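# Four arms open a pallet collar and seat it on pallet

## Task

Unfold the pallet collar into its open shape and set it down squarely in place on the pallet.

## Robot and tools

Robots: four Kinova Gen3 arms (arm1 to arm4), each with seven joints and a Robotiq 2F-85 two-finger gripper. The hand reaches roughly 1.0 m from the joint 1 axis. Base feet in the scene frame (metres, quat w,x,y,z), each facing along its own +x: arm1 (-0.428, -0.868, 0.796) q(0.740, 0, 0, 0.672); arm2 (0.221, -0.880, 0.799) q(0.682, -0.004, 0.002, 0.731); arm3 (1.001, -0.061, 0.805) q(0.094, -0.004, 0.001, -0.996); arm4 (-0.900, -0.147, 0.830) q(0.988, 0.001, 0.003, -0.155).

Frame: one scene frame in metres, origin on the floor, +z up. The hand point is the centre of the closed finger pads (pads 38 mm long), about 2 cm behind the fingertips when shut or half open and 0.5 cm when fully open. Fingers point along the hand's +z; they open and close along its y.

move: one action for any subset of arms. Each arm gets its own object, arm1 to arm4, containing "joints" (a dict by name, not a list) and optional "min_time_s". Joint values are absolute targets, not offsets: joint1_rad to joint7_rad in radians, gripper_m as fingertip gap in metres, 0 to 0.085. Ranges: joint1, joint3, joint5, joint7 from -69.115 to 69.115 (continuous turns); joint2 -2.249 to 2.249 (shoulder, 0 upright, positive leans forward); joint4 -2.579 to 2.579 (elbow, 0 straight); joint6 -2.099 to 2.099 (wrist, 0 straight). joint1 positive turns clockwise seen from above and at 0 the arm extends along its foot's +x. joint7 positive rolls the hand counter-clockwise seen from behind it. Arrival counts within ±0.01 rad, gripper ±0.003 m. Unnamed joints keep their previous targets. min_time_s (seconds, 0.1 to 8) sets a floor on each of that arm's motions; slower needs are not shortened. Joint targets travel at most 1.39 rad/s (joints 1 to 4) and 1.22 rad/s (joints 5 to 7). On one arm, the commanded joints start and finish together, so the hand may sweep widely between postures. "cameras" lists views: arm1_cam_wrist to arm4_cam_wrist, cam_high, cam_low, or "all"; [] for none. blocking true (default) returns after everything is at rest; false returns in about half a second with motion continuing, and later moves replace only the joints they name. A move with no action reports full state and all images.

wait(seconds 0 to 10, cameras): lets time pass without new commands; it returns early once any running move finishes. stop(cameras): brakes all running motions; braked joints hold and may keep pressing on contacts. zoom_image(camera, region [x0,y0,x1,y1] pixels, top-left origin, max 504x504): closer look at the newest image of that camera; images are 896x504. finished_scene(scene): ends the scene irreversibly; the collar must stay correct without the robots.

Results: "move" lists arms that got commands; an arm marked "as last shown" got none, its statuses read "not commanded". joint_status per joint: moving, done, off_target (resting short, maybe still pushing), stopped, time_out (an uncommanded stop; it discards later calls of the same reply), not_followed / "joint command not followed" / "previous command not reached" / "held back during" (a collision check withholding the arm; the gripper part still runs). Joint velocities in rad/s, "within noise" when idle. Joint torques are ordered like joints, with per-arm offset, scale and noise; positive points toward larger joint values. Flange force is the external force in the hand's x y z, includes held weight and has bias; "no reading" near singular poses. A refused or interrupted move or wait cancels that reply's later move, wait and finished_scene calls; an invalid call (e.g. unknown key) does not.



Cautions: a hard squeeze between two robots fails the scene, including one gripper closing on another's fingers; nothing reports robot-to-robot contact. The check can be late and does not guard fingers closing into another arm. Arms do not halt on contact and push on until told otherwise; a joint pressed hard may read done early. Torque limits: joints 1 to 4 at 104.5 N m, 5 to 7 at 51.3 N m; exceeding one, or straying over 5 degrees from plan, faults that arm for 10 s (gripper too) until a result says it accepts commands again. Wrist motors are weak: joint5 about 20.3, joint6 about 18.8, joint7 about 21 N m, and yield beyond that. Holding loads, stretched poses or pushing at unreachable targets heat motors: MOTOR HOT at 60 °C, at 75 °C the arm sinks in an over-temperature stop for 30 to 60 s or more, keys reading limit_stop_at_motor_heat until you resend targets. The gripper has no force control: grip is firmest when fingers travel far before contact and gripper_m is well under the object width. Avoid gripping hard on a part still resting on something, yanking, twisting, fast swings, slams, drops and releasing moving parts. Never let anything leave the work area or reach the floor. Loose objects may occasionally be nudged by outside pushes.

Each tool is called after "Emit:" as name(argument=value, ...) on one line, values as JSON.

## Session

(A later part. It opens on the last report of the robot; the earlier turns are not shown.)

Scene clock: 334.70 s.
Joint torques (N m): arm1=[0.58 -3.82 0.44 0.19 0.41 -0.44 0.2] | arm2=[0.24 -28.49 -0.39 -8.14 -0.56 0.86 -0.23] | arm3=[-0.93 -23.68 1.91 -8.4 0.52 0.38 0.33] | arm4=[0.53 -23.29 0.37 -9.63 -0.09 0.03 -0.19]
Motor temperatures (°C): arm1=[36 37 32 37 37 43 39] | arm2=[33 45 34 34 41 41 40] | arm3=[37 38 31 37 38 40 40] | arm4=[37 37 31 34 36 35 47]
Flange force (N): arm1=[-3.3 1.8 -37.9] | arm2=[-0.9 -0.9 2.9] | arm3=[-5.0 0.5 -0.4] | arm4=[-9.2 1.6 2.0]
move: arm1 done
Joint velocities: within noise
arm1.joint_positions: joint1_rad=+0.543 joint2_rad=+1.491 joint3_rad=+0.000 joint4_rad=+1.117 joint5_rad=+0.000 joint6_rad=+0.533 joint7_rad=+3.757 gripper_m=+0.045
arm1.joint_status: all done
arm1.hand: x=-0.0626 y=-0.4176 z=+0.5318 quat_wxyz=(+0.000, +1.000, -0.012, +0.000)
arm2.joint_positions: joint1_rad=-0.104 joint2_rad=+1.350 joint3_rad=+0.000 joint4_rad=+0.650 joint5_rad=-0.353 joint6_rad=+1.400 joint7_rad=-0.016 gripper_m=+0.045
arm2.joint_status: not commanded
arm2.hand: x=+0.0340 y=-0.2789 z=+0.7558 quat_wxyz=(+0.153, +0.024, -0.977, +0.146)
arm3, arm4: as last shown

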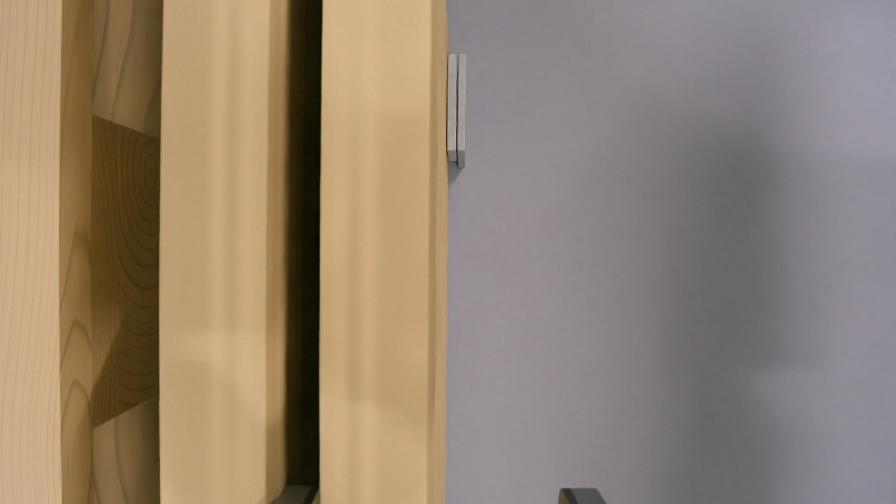

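Emit:
move(arm1={"joints": {"joint1_rad": 0.5428, "joint2_rad": 1.41, "joint4_rad": 1.1837, "joint6_rad": 0.548}, "min_time_s": 0.8})

Emit:
move(arm1={"joints": {"joint1_rad": 0.6156, "joint2_rad": 1.3957, "joint4_rad": 1.0569, "joint6_rad": 0.689, "joint7_rad": 3.8273}, "min_time_s": 1.2})

Emit:
move(arm1={"joints": {"joint2_rad": 1.4822, "joint4_rad": 0.99, "joint6_rad": 0.6694}, "min_time_s": 1}, cameras=["arm1_cam_wrist"])

Emit:
zoom_image(camera="arm1_cam_wrist", region=[240, 344, 480, 504])

Emit:
zoom_image(camera="arm1_cam_wrist", region=[270, 0, 470, 140])

Scene clock: 344.43 s.
Joint torques (N m): arm1=[-0.05 -24.81 -0.54 -4.43 -0.09 -0.17 0.23] | arm2=[0.23 -28.55 -0.35 -8.15 -0.58 0.88 -0.25] | arm3=[-0.98 -23.69 1.93 -8.49 0.52 0.37 0.4] | arm4=[0.52 -23.29 0.38 -9.6 -0.09 0.04 -0.18]
Motor temperatures (°C): arm1=[35 37 32 37 37 43 39] | arm2=[33 46 34 34 41 41 40] | arm3=[37 38 31 37 38 40 40] | arm4=[37 37 31 34 36 35 47]
Flange force (N): arm1=[0.9 -1.9 1.0] | arm2=[-0.9 -0.8 3.0] | arm3=[-5.5 0.5 -0.4] | arm4=[-9.1 1.6 2.0]
move: arm1 done
Joint velocities: within noise
arm1.joint_positions: joint1_rad=+0.543 joint2_rad=+1.410 joint3_rad=+0.000 joint4_rad=+1.184 joint5_rad=+0.000 joint6_rad=+0.548 joint7_rad=+3.757 gripper_m=+0.045
arm1.joint_status: all done
arm1.hand: x=-0.0627 y=-0.4179 z=+0.5682 quat_wxyz=(+0.000, +1.000, -0.012, +0.000)
arm2: as last shown
arm3.joint_positions: joint1_rad=+0.245 joint2_rad=+0.981 joint3_rad=+0.000 joint4_rad=+0.953 joint5_rad=+0.000 joint6_rad=+1.207 joint7_rad=-1.514 gripper_m=+0.045
arm3.joint_status: not commanded
arm3.hand: x=+0.3605 y=-0.0005 z=+0.9057 quat_wxyz=(-0.004, +0.000, +1.000, +0.000)
arm4.joint_positions: joint1_rad=-0.611 joint2_rad=+0.860 joint3_rad=+0.000 joint4_rad=+1.309 joint5_rad=+0.000 joint6_rad=+0.972 joint7_rad=-1.870 gripper_m=+0.085
arm4.joint_status: not commanded
arm4.hand: x=-0.3393 y=-0.0002 z=+0.8985 quat_wxyz=(+0.001, -1.000, +0.000, +0.002)
pictures: none

Scene clock: 345.97 s.
Joint torques (N m): arm1=[0.01 -25.81 -0.63 -5.45 -0.04 -0.19 0.29] | arm2=[0.22 -28.5 -0.4 -8.13 -0.57 0.86 -0.24] | arm3=[-0.99 -23.63 1.96 -8.47 0.55 0.32 0.36] | arm4=[0.49 -23.29 0.39 -9.66 -0.08 0.03 -0.17]
Motor temperatures (°C): arm1=[35 37 32 37 37 43 39] | arm2=[33 46 34 34 41 41 40] | arm3=[37 38 31 37 38 40 40] | arm4=[37 37 31 34 36 35 47]
Flange force (N): arm1=[1.1 -2.3 1.0] | arm2=[-0.9 -0.8 2.9] | arm3=[-5.4 0.6 -0.5] | arm4=[-9.3 1.7 2.1]
move: arm1 done
Joint velocities: within noise
arm1.joint_positions: joint1_rad=+0.616 joint2_rad=+1.396 joint3_rad=+0.000 joint4_rad=+1.057 joint5_rad=+0.000 joint6_rad=+0.689 joint7_rad=+3.827 gripper_m=+0.045
arm1.joint_status: all done
arm1.hand: x=-0.0080 y=-0.4190 z=+0.5998 quat_wxyz=(+0.000, +1.000, -0.013, +0.000)
arm2, arm3, arm4: as last shown
pictures: none

Scene clock: 347.27 s.
Joint torques (N m): arm1=[-0.09 -25.89 -0.67 -5.24 -0.06 -0.1 0.26] | arm2=[0.2 -28.49 -0.35 -8.13 -0.57 0.88 -0.26] | arm3=[-0.96 -23.65 1.87 -8.45 0.58 0.34 0.41] | arm4=[0.46 -23.28 0.35 -9.58 -0.07 0.04 -0.16]
Motor temperatures (°C): arm1=[35 37 32 37 37 43 39] | arm2=[33 46 34 34 41 41 40] | arm3=[37 38 31 37 38 40 40] | arm4=[37 37 31 34 36 35 47]
Flange force (N): arm1=[1.4 -2.3 1.3] | arm2=[-1.0 -0.9 2.9] | arm3=[-5.3 0.4 -0.5] | arm4=[-9.1 1.6 2.0]
move: arm1 done
Joint velocities: within noise
arm1.joint_positions: joint1_rad=+0.616 joint2_rad=+1.482 joint3_rad=+0.000 joint4_rad=+0.990 joint5_rad=+0.000 joint6_rad=+0.669 joint7_rad=+3.827 gripper_m=+0.045
arm1.joint_status: all done
arm1.hand: x=-0.0080 y=-0.4191 z=+0.5599 quat_wxyz=(+0.000, +1.000, -0.013, +0.000)
arm2, arm3, arm4: as last shown

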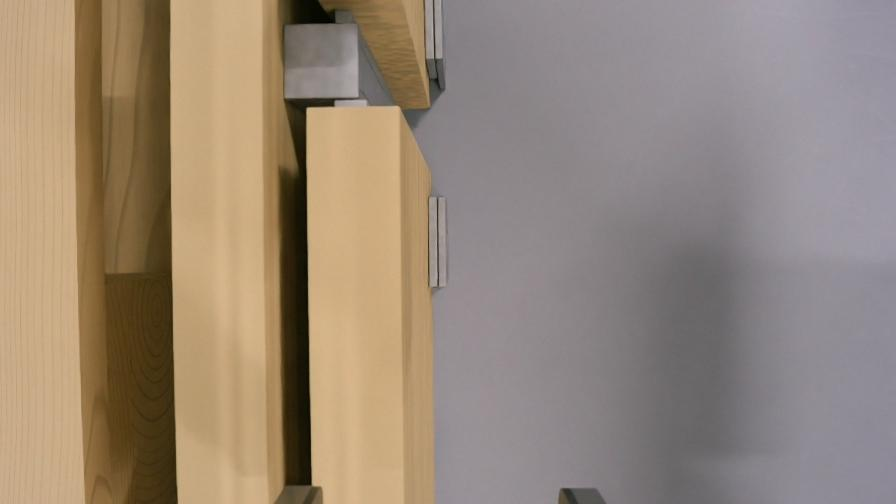

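Scaled by 2.100 from the camera's image (finer frame: 1280x720).

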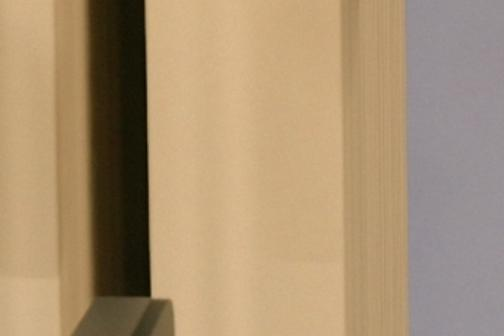

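Scaled by 2.520 from the camera's image (finer frame: 1280x720).

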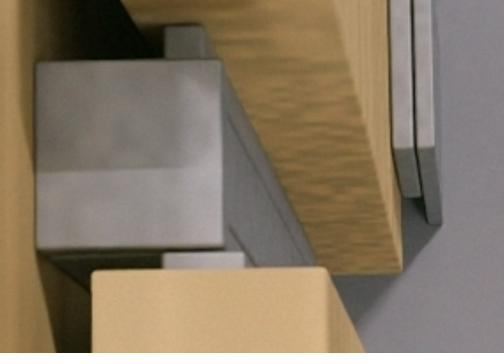

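Emit:
move(arm1={"joints": {"joint1_rad": 0.6223, "joint2_rad": 1.5, "joint4_rad": 0.9745, "joint6_rad": 0.6671, "joint7_rad": 3.8453, "gripper_m": 0.06}, "min_time_s": 0.8}, cameras=["arm1_cam_wrist"])

Emit:
zoom_image(camera="arm1_cam_wrist", region=[200, 344, 440, 504])

Scene clock: 358.40 s.
Joint torques (N m): arm1=[-0.15 -25.84 -0.57 -5.23 -0.06 -0.11 0.25] | arm2=[0.22 -28.52 -0.38 -8.11 -0.57 0.87 -0.25] | arm3=[-0.84 -23.68 1.9 -8.39 0.53 0.32 0.4] | arm4=[0.47 -23.31 0.36 -9.61 -0.09 0.05 -0.17]
Motor temperatures (°C): arm1=[35 36 32 37 37 43 39] | arm2=[33 46 34 35 41 41 40] | arm3=[37 38 31 37 38 40 40] | arm4=[37 37 31 34 36 35 47]
Flange force (N): arm1=[1.5 -2.1 1.2] | arm2=[-0.9 -0.6 2.9] | arm3=[-4.8 0.3 -0.6] | arm4=[-9.1 1.7 2.1]
move: arm1 done
Joint velocities: within noise
arm1.joint_positions: joint1_rad=+0.622 joint2_rad=+1.500 joint3_rad=+0.000 joint4_rad=+0.974 joint5_rad=+0.000 joint6_rad=+0.667 joint7_rad=+3.845 gripper_m=+0.060
arm1.joint_status: all done
arm1.hand: x=-0.0050 y=-0.4219 z=+0.5520 quat_wxyz=(+0.000, +1.000, -0.008, +0.000)
arm2, arm3, arm4: as last shown

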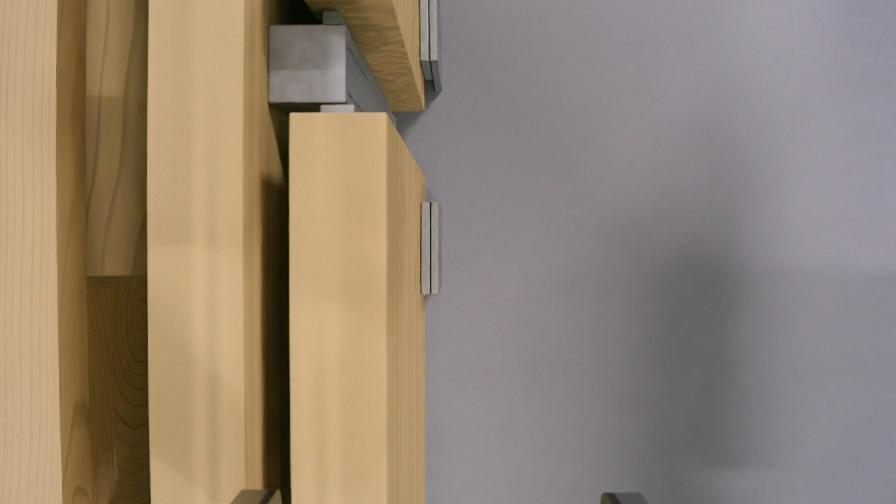

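Scaled by 2.100 from the camera's image (finer frame: 1280x720).

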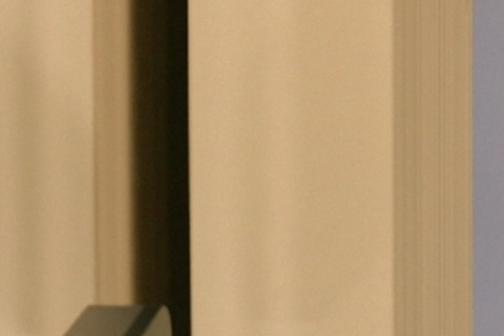

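Emit:
move(arm1={"joints": {"joint1_rad": 0.6215, "joint2_rad": 1.5336, "joint4_rad": 0.9437, "joint6_rad": 0.6643}, "min_time_s": 1}, cameras=["arm1_cam_wrist"])

Emit:
zoom_image(camera="arm1_cam_wrist", region=[200, 344, 440, 504])

Scene clock: 361.60 s.
Joint torques (N m): arm1=[-0.04 -25.85 -0.58 -5.22 -0.06 -0.07 0.28] | arm2=[0.24 -28.53 -0.34 -8.13 -0.62 0.84 -0.27] | arm3=[-0.88 -23.66 1.89 -8.44 0.58 0.36 0.34] | arm4=[0.49 -23.29 0.37 -9.63 -0.08 0.03 -0.18]
Motor temperatures (°C): arm1=[35 36 32 37 37 43 39] | arm2=[33 46 34 35 41 41 40] | arm3=[37 38 31 37 38 40 40] | arm4=[37 37 31 34 36 35 47]
Flange force (N): arm1=[1.2 -2.2 1.3] | arm2=[-0.9 -0.6 2.9] | arm3=[-5.2 0.4 -0.5] | arm4=[-9.2 1.7 2.0]
move: arm1 done
Joint velocities: within noise
arm1.joint_positions: joint1_rad=+0.622 joint2_rad=+1.534 joint3_rad=+0.000 joint4_rad=+0.944 joint5_rad=+0.000 joint6_rad=+0.664 joint7_rad=+3.845 gripper_m=+0.060
arm1.joint_status: all done
arm1.hand: x=-0.0053 y=-0.4215 z=+0.5373 quat_wxyz=(+0.000, +1.000, -0.007, +0.000)
arm2, arm3, arm4: as last shown

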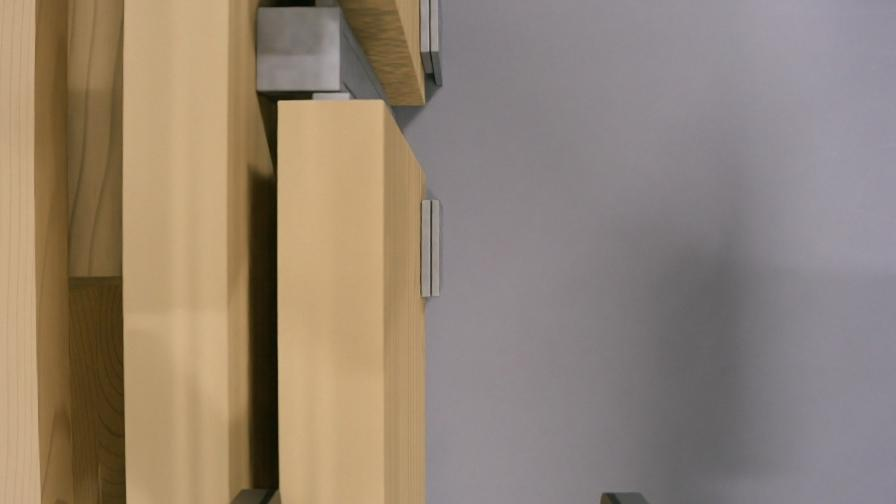

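Scaled by 2.100 from the camera's image (finer frame: 1280x720).

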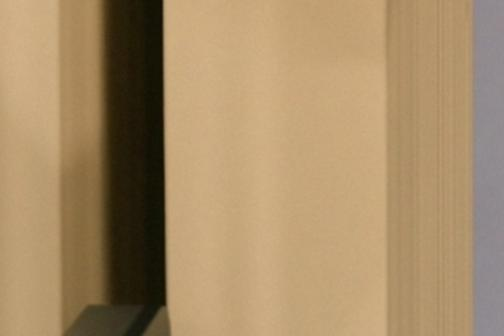

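Emit:
move(arm1={"joints": {"joint2_rad": 1.5465, "joint4_rad": 0.931, "joint6_rad": 0.6641}, "min_time_s": 0.8}, cameras=[])

Scene clock: 365.50 s.
Joint torques (N m): arm1=[-0.01 -25.81 -0.59 -5.26 -0.07 -0.07 0.28] | arm2=[0.21 -28.51 -0.34 -8.11 -0.57 0.85 -0.25] | arm3=[-1 -23.67 1.88 -8.48 0.57 0.38 0.38] | arm4=[0.47 -23.31 0.37 -9.63 -0.07 0.02 -0.17]
Motor temperatures (°C): arm1=[35 36 32 37 37 43 39] | arm2=[33 46 34 35 41 41 40] | arm3=[37 38 31 37 38 40 40] | arm4=[37 37 31 34 36 35 47]
Flange force (N): arm1=[1.0 -2.0 1.1] | arm2=[-0.9 -0.6 2.8] | arm3=[-5.6 0.5 -0.4] | arm4=[-9.2 1.7 2.1]
move: arm1 done
Joint velocities: within noise
arm1.joint_positions: joint1_rad=+0.622 joint2_rad=+1.547 joint3_rad=+0.000 joint4_rad=+0.931 joint5_rad=+0.000 joint6_rad=+0.664 joint7_rad=+3.845 gripper_m=+0.060
arm1.joint_status: all done
arm1.hand: x=-0.0053 y=-0.4214 z=+0.5318 quat_wxyz=(+0.000, +1.000, -0.007, +0.000)
arm2, arm3, arm4: as last shown

Emit:
move(arm1={"joints": {"joint1_rad": 0.6048, "joint2_rad": 1.5354, "joint4_rad": 0.9664, "joint6_rad": 0.6398, "joint7_rad": 3.4797}, "min_time_s": 1.5}, cameras=["arm1_cam_wrist"])

Scene clock: 367.93 s.
Joint torques (N m): arm1=[0.31 -25.06 -0.27 -4.59 -0.01 0.11 0.19] | arm2=[0.23 -28.52 -0.35 -8.15 -0.56 0.87 -0.24] | arm3=[-0.97 -23.66 1.9 -8.42 0.57 0.3 0.41] | arm4=[0.48 -23.29 0.36 -9.62 -0.07 0.05 -0.15]
Motor temperatures (°C): arm1=[35 36 32 37 37 43 39] | arm2=[33 46 34 35 41 41 40] | arm3=[37 38 31 37 38 40 40] | arm4=[37 37 31 34 36 35 47]
Flange force (N): arm1=[0.2 -3.2 0.9] | arm2=[-0.9 -1.0 3.0] | arm3=[-5.0 0.5 -0.6] | arm4=[-9.2 1.7 2.1]
move: arm1 done
Joint velocities: within noise
arm1.joint_positions: joint1_rad=+0.605 joint2_rad=+1.535 joint3_rad=+0.000 joint4_rad=+0.966 joint5_rad=+0.000 joint6_rad=+0.640 joint7_rad=+3.480 gripper_m=+0.060
arm1.joint_status: all done
arm1.hand: x=-0.0168 y=-0.4191 z=+0.5319 quat_wxyz=(+0.000, +0.984, -0.181, +0.000)
arm2, arm3, arm4: as last shown

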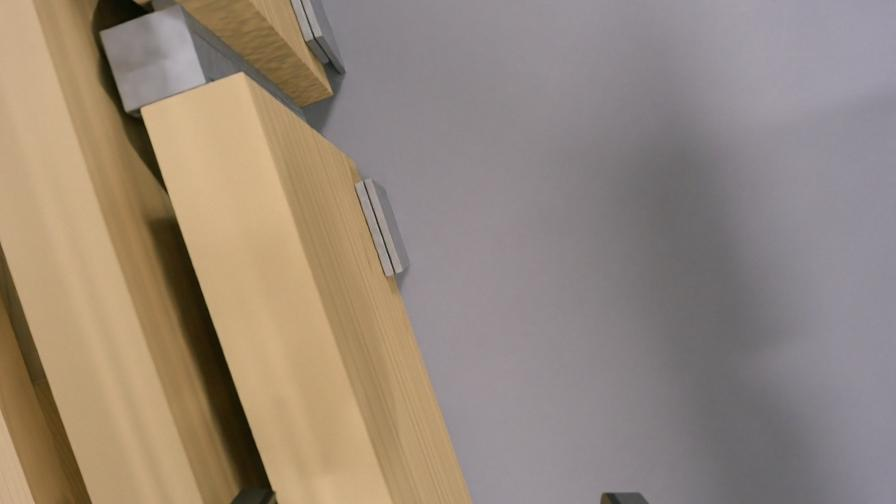

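Emit:
move(arm1={"joints": {"joint1_rad": 0.586, "joint2_rad": 1.5315, "joint4_rad": 0.9791, "joint6_rad": 0.631, "joint7_rad": 3.1117}, "min_time_s": 1.5}, cameras=["arm1_cam_wrist", "arm2_cam_wrist", "cam_low"])

Scene clock: 370.43 s.
Joint torques (N m): arm1=[0.7 -25.03 0.03 -5.67 0.02 -0.74 0.13] | arm2=[0.21 -28.49 -0.4 -8.12 -0.59 0.89 -0.24] | arm3=[-0.95 -23.74 1.86 -8.51 0.55 0.36 0.42] | arm4=[0.46 -23.29 0.38 -9.62 -0.09 0.04 -0.18]
Motor temperatures (°C): arm1=[35 36 32 37 37 43 39] | arm2=[33 46 34 35 41 41 40] | arm3=[37 38 31 37 38 40 40] | arm4=[37 37 31 34 36 35 47]
Flange force (N): arm1=[-1.5 0.0 -1.7] | arm2=[-0.9 -0.8 2.9] | arm3=[-5.5 0.4 -0.3] | arm4=[-9.2 1.7 2.1]
move: arm1 done
Joint velocities: within noise
arm1.joint_positions: joint1_rad=+0.586 joint2_rad=+1.532 joint3_rad=+0.000 joint4_rad=+0.979 joint5_rad=+0.000 joint6_rad=+0.631 joint7_rad=+3.112 gripper_m=+0.060
arm1.joint_status: all done
arm1.hand: x=-0.0267 y=-0.4132 z=+0.5319 quat_wxyz=(+0.000, +0.937, -0.349, +0.000)
arm2.joint_positions: joint1_rad=-0.104 joint2_rad=+1.350 joint3_rad=+0.000 joint4_rad=+0.650 joint5_rad=-0.353 joint6_rad=+1.400 joint7_rad=-0.016 gripper_m=+0.045
arm2.joint_status: not commanded
arm2.hand: x=+0.0340 y=-0.2789 z=+0.7558 quat_wxyz=(+0.153, +0.024, -0.977, +0.146)
arm3, arm4: as last shown

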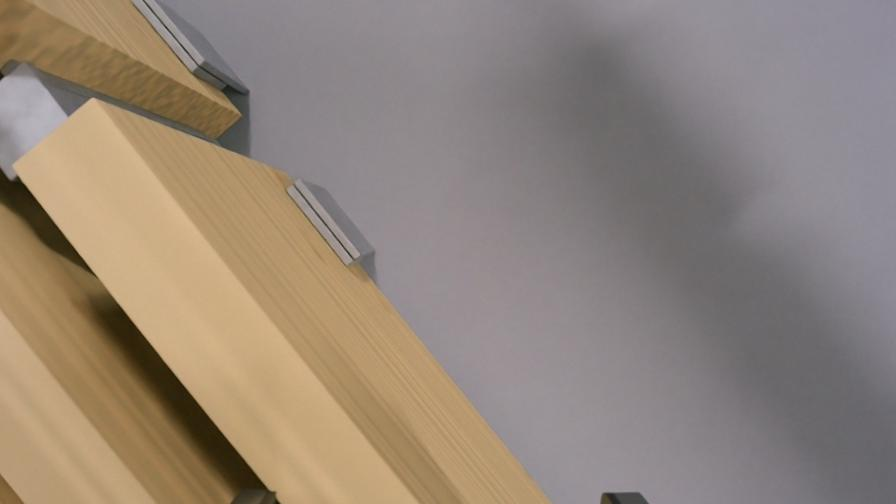

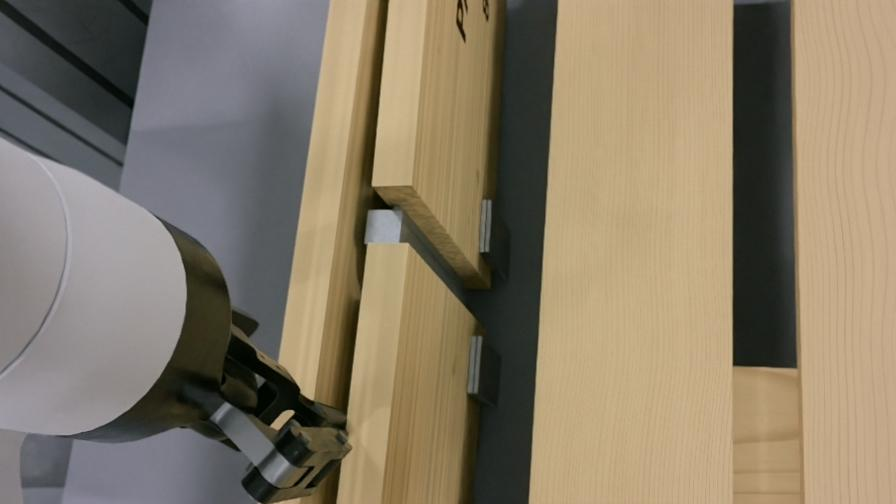

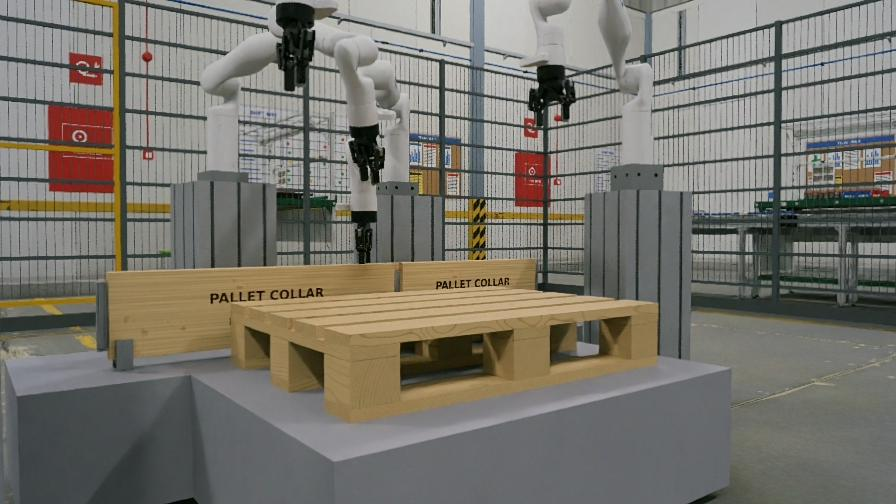

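Emit:
move(arm1={"joints": {"joint1_rad": 0.6048, "joint2_rad": 1.5354, "joint4_rad": 0.9664, "joint6_rad": 0.6398, "joint7_rad": 3.4797}, "min_time_s": 1.2}, cameras=[])

Emit:
move(arm1={"joints": {"joint1_rad": 0.6215, "joint2_rad": 1.5465, "joint4_rad": 0.931, "joint6_rad": 0.6641, "joint7_rad": 3.8453}, "min_time_s": 1.2}, cameras=[])

Emit:
move(arm1={"joints": {"joint2_rad": 1.5, "joint4_rad": 0.9745, "joint6_rad": 0.6671}, "min_time_s": 0.8}, cameras=["arm1_cam_wrist"])

Emit:
zoom_image(camera="arm1_cam_wrist", region=[200, 344, 440, 504])

Scene clock: 377.10 s.
Joint torques (N m): arm1=[-0.3 -25.79 -0.86 -5.16 -0.18 -0.21 0.21] | arm2=[0.21 -28.5 -0.35 -8.12 -0.59 0.87 -0.24] | arm3=[-0.97 -23.63 1.89 -8.4 0.55 0.38 0.35] | arm4=[0.54 -23.28 0.38 -9.6 -0.08 0.04 -0.15]
Motor temperatures (°C): arm1=[35 36 32 37 37 43 39] | arm2=[33 46 34 35 41 41 40] | arm3=[37 38 31 37 38 40 40] | arm4=[37 37 31 34 36 35 47]
Flange force (N): arm1=[0.9 -2.3 1.3] | arm2=[-0.9 -0.7 2.9] | arm3=[-5.2 0.5 -0.5] | arm4=[-9.2 1.5 2.0]
move: arm1 done
Joint velocities: within noise
arm1.joint_positions: joint1_rad=+0.605 joint2_rad=+1.535 joint3_rad=+0.000 joint4_rad=+0.966 joint5_rad=+0.000 joint6_rad=+0.640 joint7_rad=+3.480 gripper_m=+0.060
arm1.joint_status: all done
arm1.hand: x=-0.0168 y=-0.4191 z=+0.5319 quat_wxyz=(+0.000, +0.984, -0.181, +0.000)
arm2: as last shown
arm3.joint_positions: joint1_rad=+0.245 joint2_rad=+0.981 joint3_rad=+0.000 joint4_rad=+0.953 joint5_rad=+0.000 joint6_rad=+1.207 joint7_rad=-1.514 gripper_m=+0.045
arm3.joint_status: not commanded
arm3.hand: x=+0.3605 y=-0.0005 z=+0.9057 quat_wxyz=(-0.004, +0.000, +1.000, +0.000)
arm4.joint_positions: joint1_rad=-0.611 joint2_rad=+0.860 joint3_rad=+0.000 joint4_rad=+1.309 joint5_rad=+0.000 joint6_rad=+0.972 joint7_rad=-1.870 gripper_m=+0.085
arm4.joint_status: not commanded
arm4.hand: x=-0.3393 y=-0.0002 z=+0.8985 quat_wxyz=(+0.001, -1.000, +0.000, +0.002)

Scene clock: 378.67 s.
Joint torques (N m): arm1=[-0.27 -26.04 -0.71 -5.45 -0.14 -0.23 0.22] | arm2=[0.23 -28.49 -0.37 -8.14 -0.6 0.87 -0.25] | arm3=[-0.97 -23.77 1.81 -8.42 0.5 0.35 0.4] | arm4=[0.54 -23.3 0.4 -9.61 -0.07 0.03 -0.16]
Motor temperatures (°C): arm1=[35 36 32 37 37 43 39] | arm2=[33 46 34 35 41 41 40] | arm3=[37 38 31 37 38 40 40] | arm4=[37 37 31 34 36 35 47]
Flange force (N): arm1=[1.3 -1.6 1.2] | arm2=[-0.9 -0.9 2.9] | arm3=[-4.8 0.5 -0.4] | arm4=[-9.2 1.5 2.0]
move: arm1 done
Joint velocities: within noise
arm1.joint_positions: joint1_rad=+0.622 joint2_rad=+1.546 joint3_rad=+0.000 joint4_rad=+0.931 joint5_rad=+0.000 joint6_rad=+0.664 joint7_rad=+3.845 gripper_m=+0.060
arm1.joint_status: all done
arm1.hand: x=-0.0053 y=-0.4214 z=+0.5319 quat_wxyz=(+0.000, +1.000, -0.007, +0.000)
arm2, arm3, arm4: as last shown

Scene clock: 379.77 s.
Joint torques (N m): arm1=[-0.08 -25.85 -0.54 -5.35 -0.09 -0.19 0.26] | arm2=[0.2 -28.49 -0.35 -8.12 -0.56 0.89 -0.24] | arm3=[-1 -23.69 1.88 -8.46 0.57 0.39 0.4] | arm4=[0.51 -23.29 0.35 -9.61 -0.1 0.04 -0.17]
Motor temperatures (°C): arm1=[35 36 32 37 37 43 39] | arm2=[33 46 34 35 41 41 40] | arm3=[37 38 31 37 38 40 40] | arm4=[37 37 31 34 36 35 47]
Flange force (N): arm1=[1.1 -1.9 1.0] | arm2=[-0.9 -0.8 2.9] | arm3=[-5.4 0.5 -0.3] | arm4=[-9.2 1.6 2.1]
move: arm1 done
Joint velocities: within noise
arm1.joint_positions: joint1_rad=+0.622 joint2_rad=+1.500 joint3_rad=+0.000 joint4_rad=+0.974 joint5_rad=+0.000 joint6_rad=+0.667 joint7_rad=+3.845 gripper_m=+0.060
arm1.joint_status: all done
arm1.hand: x=-0.0053 y=-0.4215 z=+0.5520 quat_wxyz=(+0.000, +1.000, -0.007, +0.000)
arm2, arm3, arm4: as last shown

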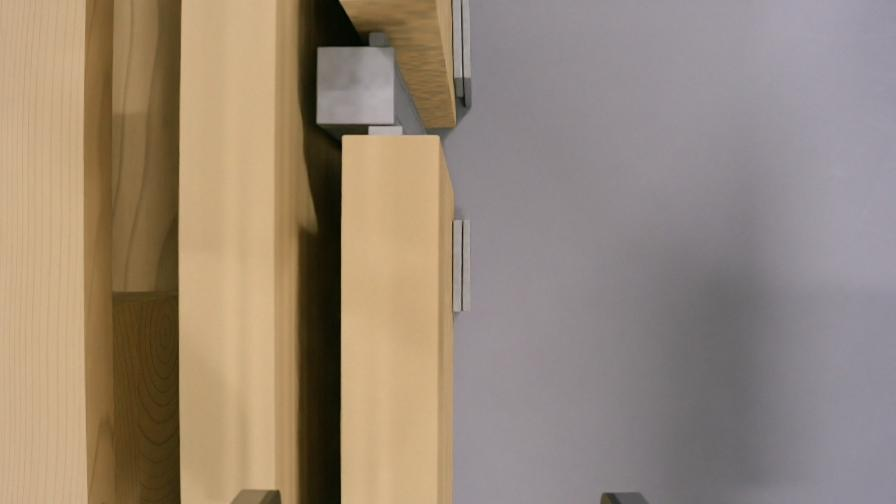

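Scaled by 2.100 from the camera's image (finer frame: 1280x720).

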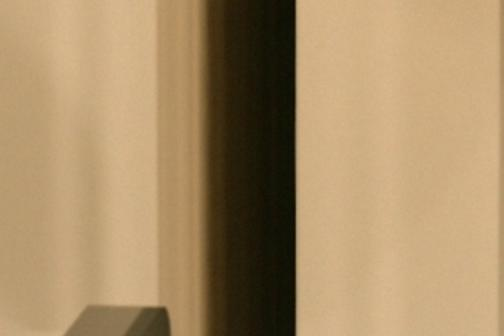

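Emit:
move(arm1={"joints": {"joint1_rad": 0.5741, "joint2_rad": 1.3458, "joint4_rad": 1.1092, "joint6_rad": 0.6866, "joint7_rad": 3.798, "gripper_m": 0.026}, "min_time_s": 1.2}, cameras=[])

Emit:
move(arm1={"joints": {"joint2_rad": 1.4853, "joint4_rad": 1.0067, "joint6_rad": 0.6496}, "min_time_s": 1.2}, cameras=["arm1_cam_wrist"])

Emit:
zoom_image(camera="arm1_cam_wrist", region=[270, 384, 570, 504])

Scene clock: 393.70 s.
Joint torques (N m): arm1=[-0.08 -25.61 -0.59 -5.37 -0.06 -0.22 0.3] | arm2=[0.19 -28.54 -0.35 -8.12 -0.57 0.87 -0.25] | arm3=[-0.88 -23.59 1.98 -8.42 0.57 0.39 0.36] | arm4=[0.51 -23.31 0.37 -9.6 -0.08 0.04 -0.16]
Motor temperatures (°C): arm1=[35 37 32 37 37 43 39] | arm2=[33 47 34 35 41 41 40] | arm3=[37 38 31 37 38 40 40] | arm4=[37 37 31 34 36 35 47]
Flange force (N): arm1=[1.4 -2.5 1.0] | arm2=[-1.0 -0.6 2.9] | arm3=[-5.4 0.4 -0.5] | arm4=[-9.1 1.6 2.1]
move: arm1 done
Joint velocities: within noise
arm1.joint_positions: joint1_rad=+0.574 joint2_rad=+1.346 joint3_rad=+0.000 joint4_rad=+1.109 joint5_rad=+0.000 joint6_rad=+0.687 joint7_rad=+3.798 gripper_m=+0.026
arm1.joint_status: all done
arm1.hand: x=-0.0300 y=-0.4057 z=+0.6199 quat_wxyz=(+0.000, +1.000, -0.007, +0.000)
arm2, arm3, arm4: as last shown

Scene clock: 395.23 s.
Joint torques (N m): arm1=[-0.07 -25.64 -0.53 -5.02 -0.09 -0.08 0.26] | arm2=[0.21 -28.48 -0.4 -8.12 -0.57 0.86 -0.25] | arm3=[-0.91 -23.73 2 -8.48 0.53 0.37 0.42] | arm4=[0.49 -23.29 0.34 -9.62 -0.08 0.03 -0.15]
Motor temperatures (°C): arm1=[35 37 32 37 37 43 39] | arm2=[33 47 34 35 41 41 40] | arm3=[37 38 31 37 38 40 40] | arm4=[37 37 31 34 36 35 47]
Flange force (N): arm1=[1.4 -2.4 1.3] | arm2=[-0.9 -0.8 2.8] | arm3=[-5.3 0.3 -0.3] | arm4=[-9.2 1.6 2.0]
move: arm1 done
Joint velocities: within noise
arm1.joint_positions: joint1_rad=+0.574 joint2_rad=+1.485 joint3_rad=+0.000 joint4_rad=+1.007 joint5_rad=+0.000 joint6_rad=+0.650 joint7_rad=+3.798 gripper_m=+0.026
arm1.joint_status: all done
arm1.hand: x=-0.0300 y=-0.4058 z=+0.5548 quat_wxyz=(+0.000, +1.000, -0.007, +0.000)
arm2, arm3, arm4: as last shown

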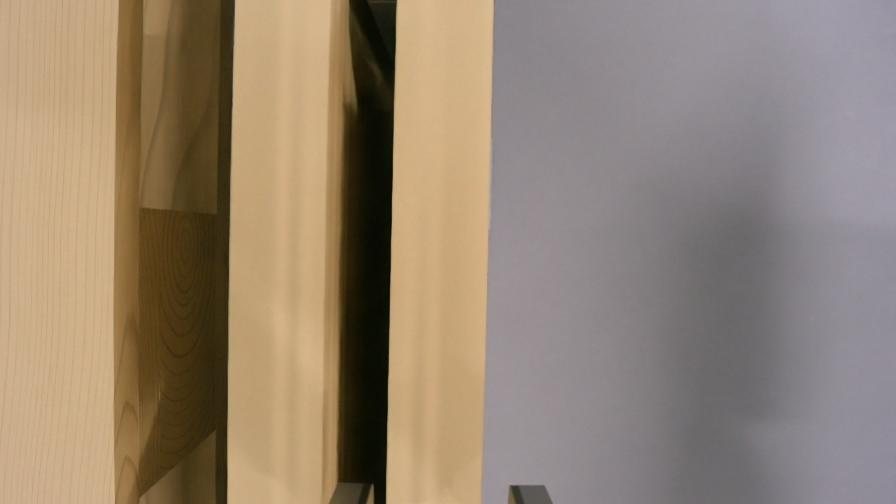

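Scaled by 1.680 from the camera's image (finer frame: 1280x720).

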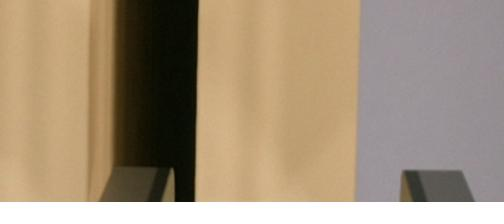

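Emit:
move(arm1={"joints": {"joint2_rad": 1.5539, "joint4_rad": 0.9437, "joint6_rad": 0.644, "joint7_rad": 3.777}, "min_time_s": 1.5}, cameras=["arm1_cam_wrist"])

Emit:
zoom_image(camera="arm1_cam_wrist", region=[270, 384, 570, 504])

Scene clock: 399.70 s.
Joint torques (N m): arm1=[-0.63 -25.96 -1.08 -5.51 -0.19 -0.39 0.3] | arm2=[0.21 -28.53 -0.35 -8.1 -0.57 0.86 -0.24] | arm3=[-1.06 -23.54 1.92 -8.5 0.52 0.36 0.42] | arm4=[0.5 -23.29 0.36 -9.63 -0.1 0.04 -0.15]
Motor temperatures (°C): arm1=[35 37 32 37 37 43 39] | arm2=[33 47 34 35 41 41 40] | arm3=[37 38 31 37 38 40 40] | arm4=[37 37 31 34 36 35 47]
Flange force (N): arm1=[1.3 -1.0 0.9] | arm2=[-0.9 -0.4 2.8] | arm3=[-5.9 0.5 -0.5] | arm4=[-9.2 1.6 2.1]
move: arm1 done
Joint velocities: within noise
arm1.joint_positions: joint1_rad=+0.574 joint2_rad=+1.554 joint3_rad=+0.000 joint4_rad=+0.944 joint5_rad=+0.000 joint6_rad=+0.644 joint7_rad=+3.777 gripper_m=+0.026
arm1.joint_status: all done
arm1.hand: x=-0.0299 y=-0.4057 z=+0.5249 quat_wxyz=(+0.000, +1.000, -0.018, +0.000)
arm2, arm3, arm4: as last shown

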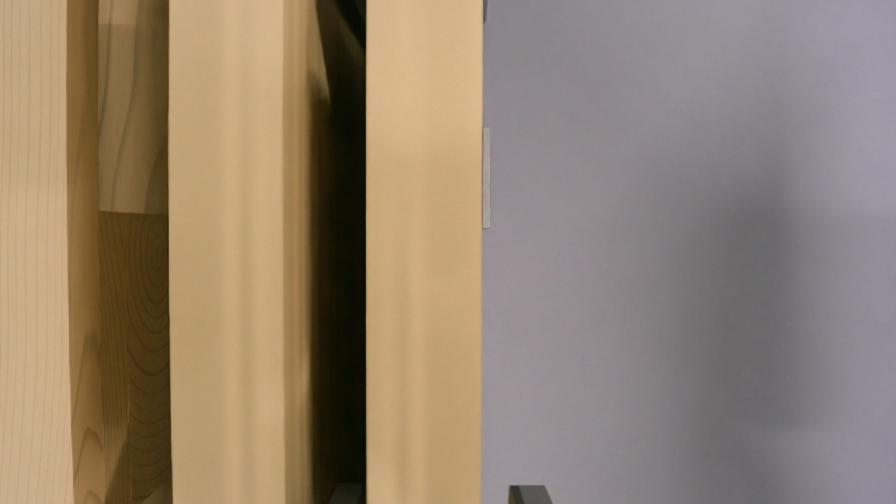

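Scaled by 1.680 from the camera's image (finer frame: 1280x720).

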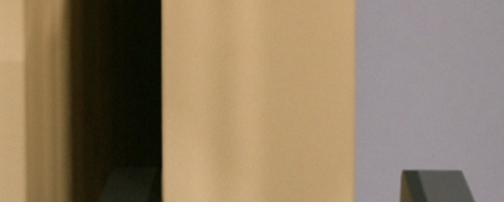

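Emit:
move(arm1={"joints": {"gripper_m": 0.01}}, cameras=[])

Emit:
move(arm1={"joints": {"joint1_rad": 0.6084, "joint2_rad": 1.52, "joint4_rad": 1.0578, "joint6_rad": 0.5638, "joint7_rad": 3.8115}, "min_time_s": 1.5}, cameras=["arm1_cam_wrist", "cam_low"])

Scene clock: 402.80 s.
Joint torques (N m): arm1=[0.63 -23.06 -0.32 -4.62 -0.23 -0.47 0.03] | arm2=[0.19 -28.5 -0.38 -8.12 -0.58 0.86 -0.26] | arm3=[-0.97 -23.65 1.93 -8.57 0.53 0.38 0.41] | arm4=[0.5 -23.31 0.36 -9.59 -0.11 0.07 -0.18]
Motor temperatures (°C): arm1=[35 37 32 37 37 43 39] | arm2=[33 47 34 35 41 41 40] | arm3=[37 38 31 37 38 40 40] | arm4=[37 37 31 34 36 35 47]
Flange force (N): arm1=[0.2 -2.2 -3.9] | arm2=[-1.0 -0.7 2.8] | arm3=[-6.1 0.4 -0.3] | arm4=[-9.1 1.6 2.1]
move: arm1 off_target
Joint velocities: within noise
arm1.joint_positions: joint1_rad=+0.574 joint2_rad=+1.554 joint3_rad=+0.000 joint4_rad=+0.944 joint5_rad=+0.000 joint6_rad=+0.644 joint7_rad=+3.777 gripper_m=+0.019
arm1.joint_status: gripper_m off_target (ended at +0.019, target +0.010)
arm1.hand: x=-0.0299 y=-0.4057 z=+0.5249 quat_wxyz=(+0.000, +1.000, -0.018, +0.000)
arm2, arm3, arm4: as last shown

Scene clock: 404.60 s.
Joint torques (N m): arm1=[8.18 -16.49 8.51 -0.65 2.33 1.37 -0.03] | arm2=[0.22 -28.54 -0.34 -8.12 -0.56 0.87 -0.25] | arm3=[-0.94 -23.66 2.01 -8.5 0.55 0.36 0.41] | arm4=[0.54 -23.31 0.37 -9.63 -0.07 0.04 -0.16]
Motor temperatures (°C): arm1=[35 37 32 37 37 43 39] | arm2=[33 47 34 35 41 41 40] | arm3=[37 38 31 37 38 40 40] | arm4=[37 37 31 34 36 35 47]
Flange force (N): arm1=[-8.4 -11.6 -10.2] | arm2=[-0.9 -0.6 2.9] | arm3=[-5.6 0.4 -0.4] | arm4=[-9.2 1.6 2.1]
move: arm1 done
Joint velocities: within noise
arm1.joint_positions: joint1_rad=+0.608 joint2_rad=+1.520 joint3_rad=+0.000 joint4_rad=+1.058 joint5_rad=+0.000 joint6_rad=+0.564 joint7_rad=+3.812 gripper_m=+0.019
arm1.joint_status: all done
arm1.hand: x=-0.0280 y=-0.4359 z=+0.5248 quat_wxyz=(+0.000, +1.000, -0.018, +0.000)
arm2.joint_positions: joint1_rad=-0.104 joint2_rad=+1.350 joint3_rad=+0.000 joint4_rad=+0.650 joint5_rad=-0.353 joint6_rad=+1.400 joint7_rad=-0.016 gripper_m=+0.045
arm2.joint_status: not commanded
arm2.hand: x=+0.0340 y=-0.2789 z=+0.7558 quat_wxyz=(+0.153, +0.024, -0.977, +0.146)
arm3, arm4: as last shown

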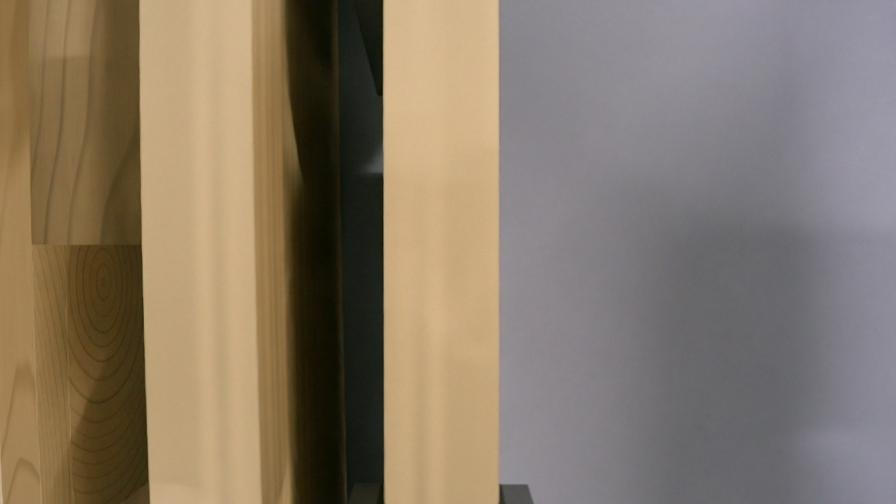

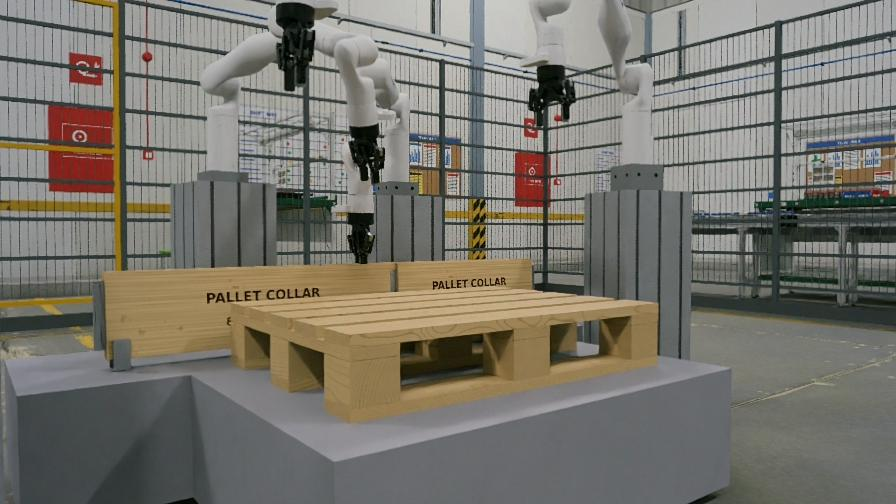

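Emit:
move(arm1={"joints": {"joint1_rad": 0.6453, "joint2_rad": 1.4928, "joint4_rad": 1.1571, "joint6_rad": 0.4917, "joint7_rad": 3.8483}, "min_time_s": 6}, cameras=["arm1_cam_wrist", "arm2_cam_wrist", "cam_high"])

Emit:
zoom_image(camera="cam_high", region=[370, 160, 530, 370])

Scene clock: 414.03 s.
Joint torques (N m): arm1=[10.92 -12.49 12.69 1.6 3.09 2.62 0.1] | arm2=[0.22 -28.53 -0.43 -8.13 -0.6 0.86 -0.25] | arm3=[-0.94 -23.75 1.93 -8.38 0.53 0.41 0.4] | arm4=[0.53 -23.31 0.35 -9.61 -0.07 0.04 -0.17]
Motor temperatures (°C): arm1=[36 36 32 37 37 43 39] | arm2=[33 47 34 35 41 41 40] | arm3=[37 38 31 37 38 40 40] | arm4=[36 37 31 34 36 35 47]
Flange force (N): arm1=[-12.2 -15.3 -14.4] | arm2=[-0.9 -0.6 2.9] | arm3=[-4.9 0.5 -0.3] | arm4=[-9.2 1.6 2.1]
move: arm1 done
Joint velocities: within noise
arm1.joint_positions: joint1_rad=+0.645 joint2_rad=+1.493 joint3_rad=+0.000 joint4_rad=+1.157 joint5_rad=+0.000 joint6_rad=+0.492 joint7_rad=+3.848 gripper_m=+0.019
arm1.joint_status: all done
arm1.hand: x=-0.0262 y=-0.4659 z=+0.5248 quat_wxyz=(+0.000, +1.000, -0.018, +0.000)
arm2: as last shown
arm3.joint_positions: joint1_rad=+0.245 joint2_rad=+0.981 joint3_rad=+0.000 joint4_rad=+0.953 joint5_rad=+0.000 joint6_rad=+1.207 joint7_rad=-1.514 gripper_m=+0.045
arm3.joint_status: not commanded
arm3.hand: x=+0.3605 y=-0.0005 z=+0.9057 quat_wxyz=(-0.004, +0.000, +1.000, +0.000)
arm4.joint_positions: joint1_rad=-0.611 joint2_rad=+0.860 joint3_rad=+0.000 joint4_rad=+1.309 joint5_rad=+0.000 joint6_rad=+0.972 joint7_rad=-1.870 gripper_m=+0.085
arm4.joint_status: not commanded
arm4.hand: x=-0.3393 y=-0.0002 z=+0.8985 quat_wxyz=(+0.001, -1.000, +0.000, +0.002)

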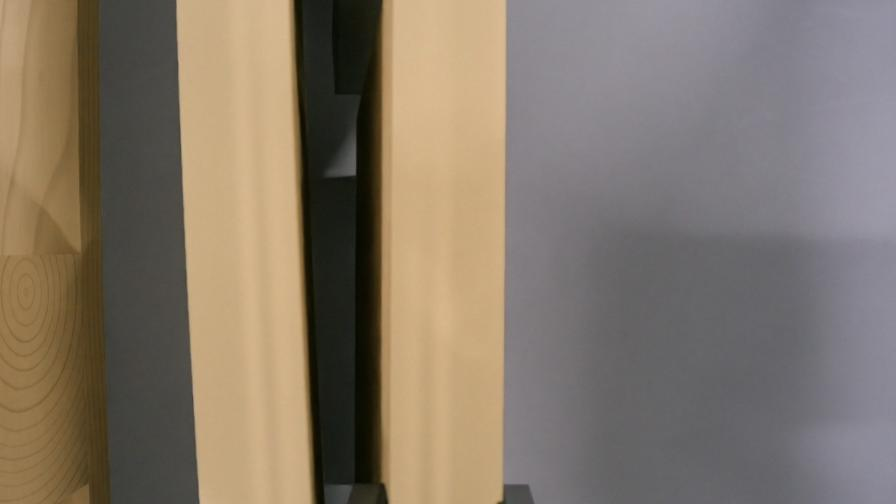

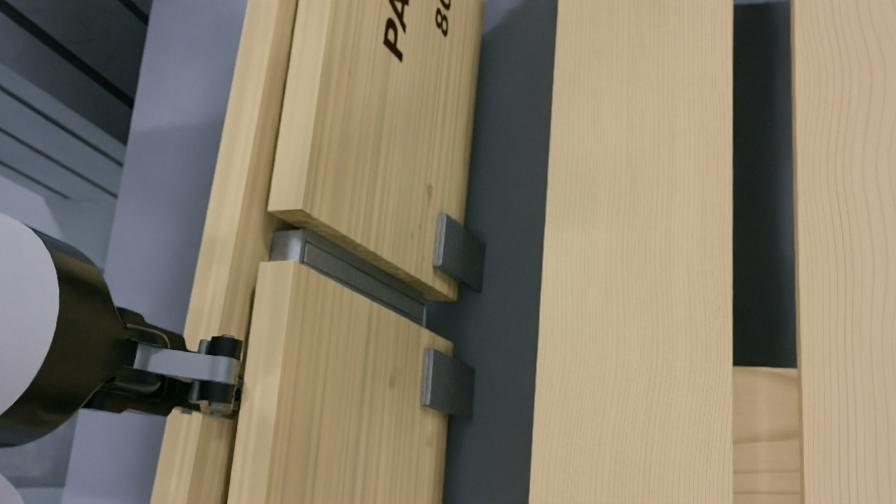

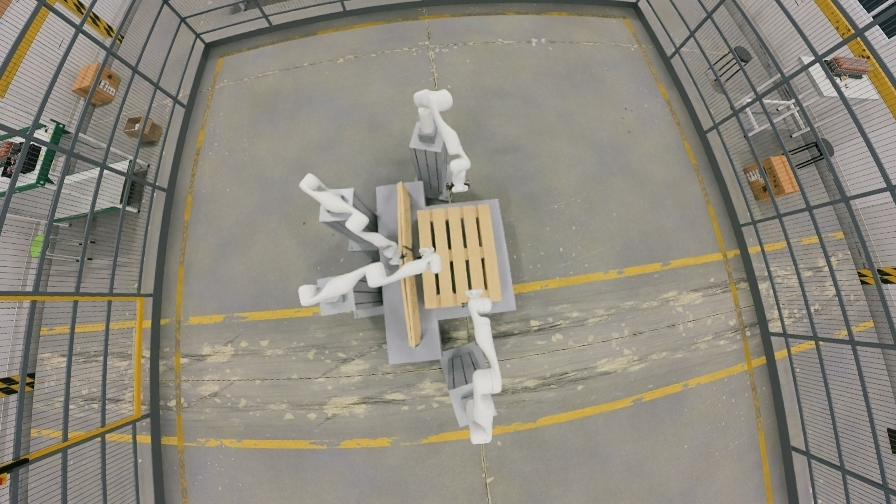

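Scaled by 2.400 from the camera's image (finer frame: 1280x720).

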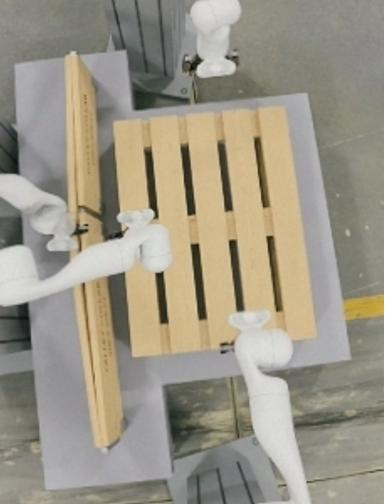

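Emit:
move(arm2={"joints": {"joint1_rad": -0.1441, "joint2_rad": 1.1809, "joint3_rad": 0, "joint4_rad": 1.7678, "joint5_rad": 0, "joint6_rad": 0.1929, "joint7_rad": 2.9281, "gripper_m": 0.024}, "min_time_s": 3}, cameras=["arm2_cam_wrist", "arm1_cam_wrist", "cam_low"])

Scene clock: 424.13 s.
Joint torques (N m): arm1=[10.93 -12.65 12.7 1.68 3.1 2.62 0.12] | arm2=[0.22 -21.37 0.66 -2.1 0.36 0.12 -0.28] | arm3=[-0.98 -23.74 1.86 -8.4 0.56 0.38 0.41] | arm4=[0.52 -23.27 0.38 -9.61 -0.11 0.03 -0.16]
Motor temperatures (°C): arm1=[36 36 32 37 37 43 39] | arm2=[33 47 34 35 41 41 40] | arm3=[37 38 31 37 38 40 40] | arm4=[36 37 31 34 36 35 47]
Flange force (N): arm1=[-11.8 -15.8 -13.9] | arm2=[-0.2 1.5 2.7] | arm3=[-4.9 0.5 -0.4] | arm4=[-9.2 1.6 2.0]
move: arm2 done
Joint velocities: within noise
arm1, arm3, arm4: as last shown
arm2.joint_positions: joint1_rad=-0.144 joint2_rad=+1.181 joint3_rad=+0.000 joint4_rad=+1.768 joint5_rad=+0.000 joint6_rad=+0.193 joint7_rad=+2.928 gripper_m=+0.024
arm2.joint_status: all done
arm2.hand: x=+0.1513 y=-0.4367 z=+0.6203 quat_wxyz=(+0.004, +1.000, +0.000, +0.002)
pictures: arm1_cam_wrist, arm2_cam_wrist, cam_low

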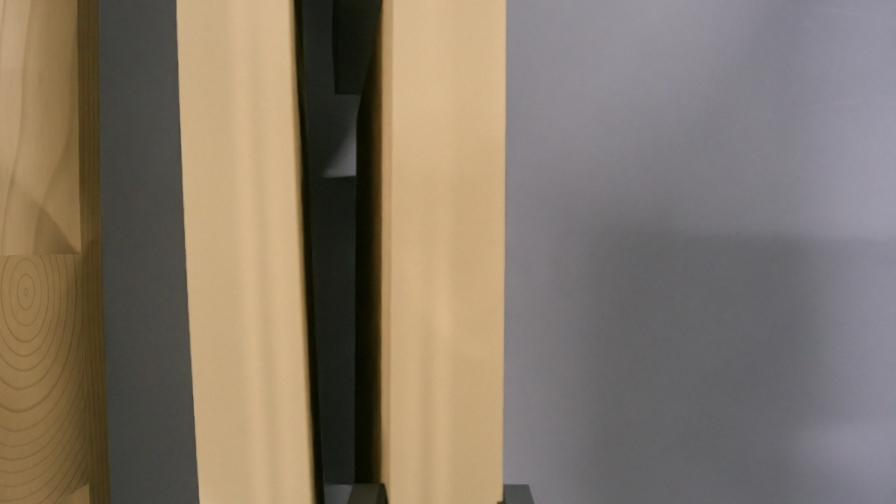

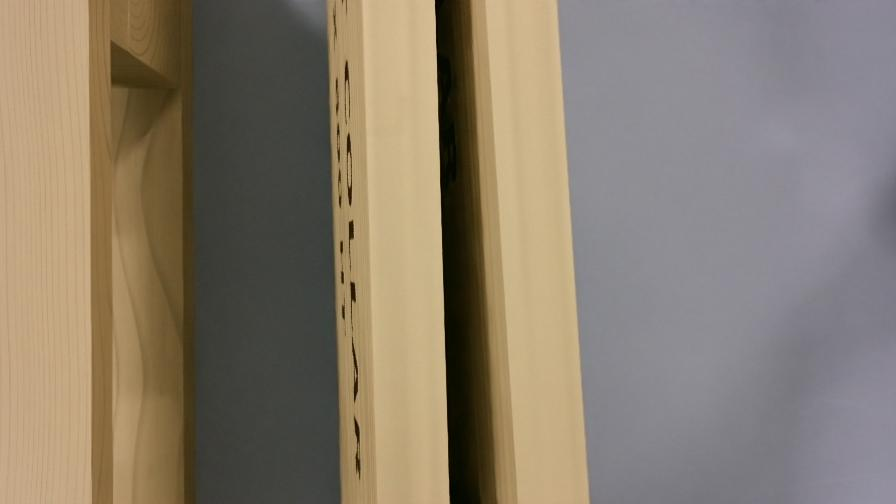

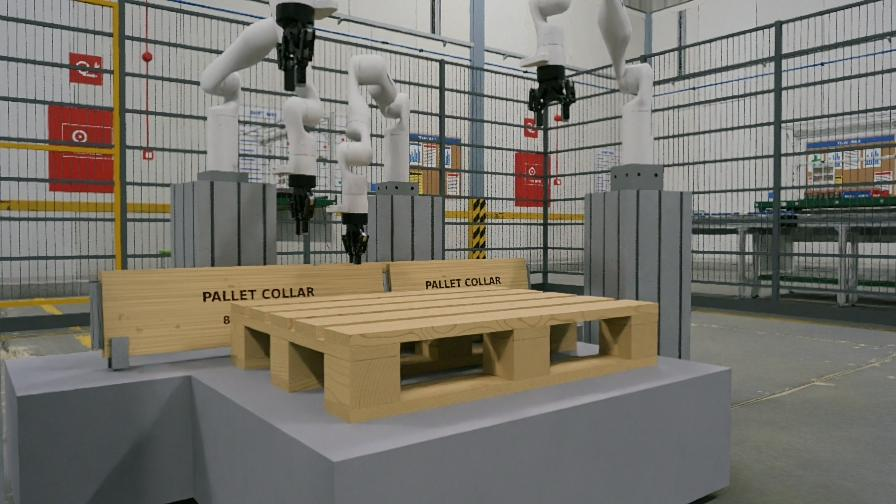

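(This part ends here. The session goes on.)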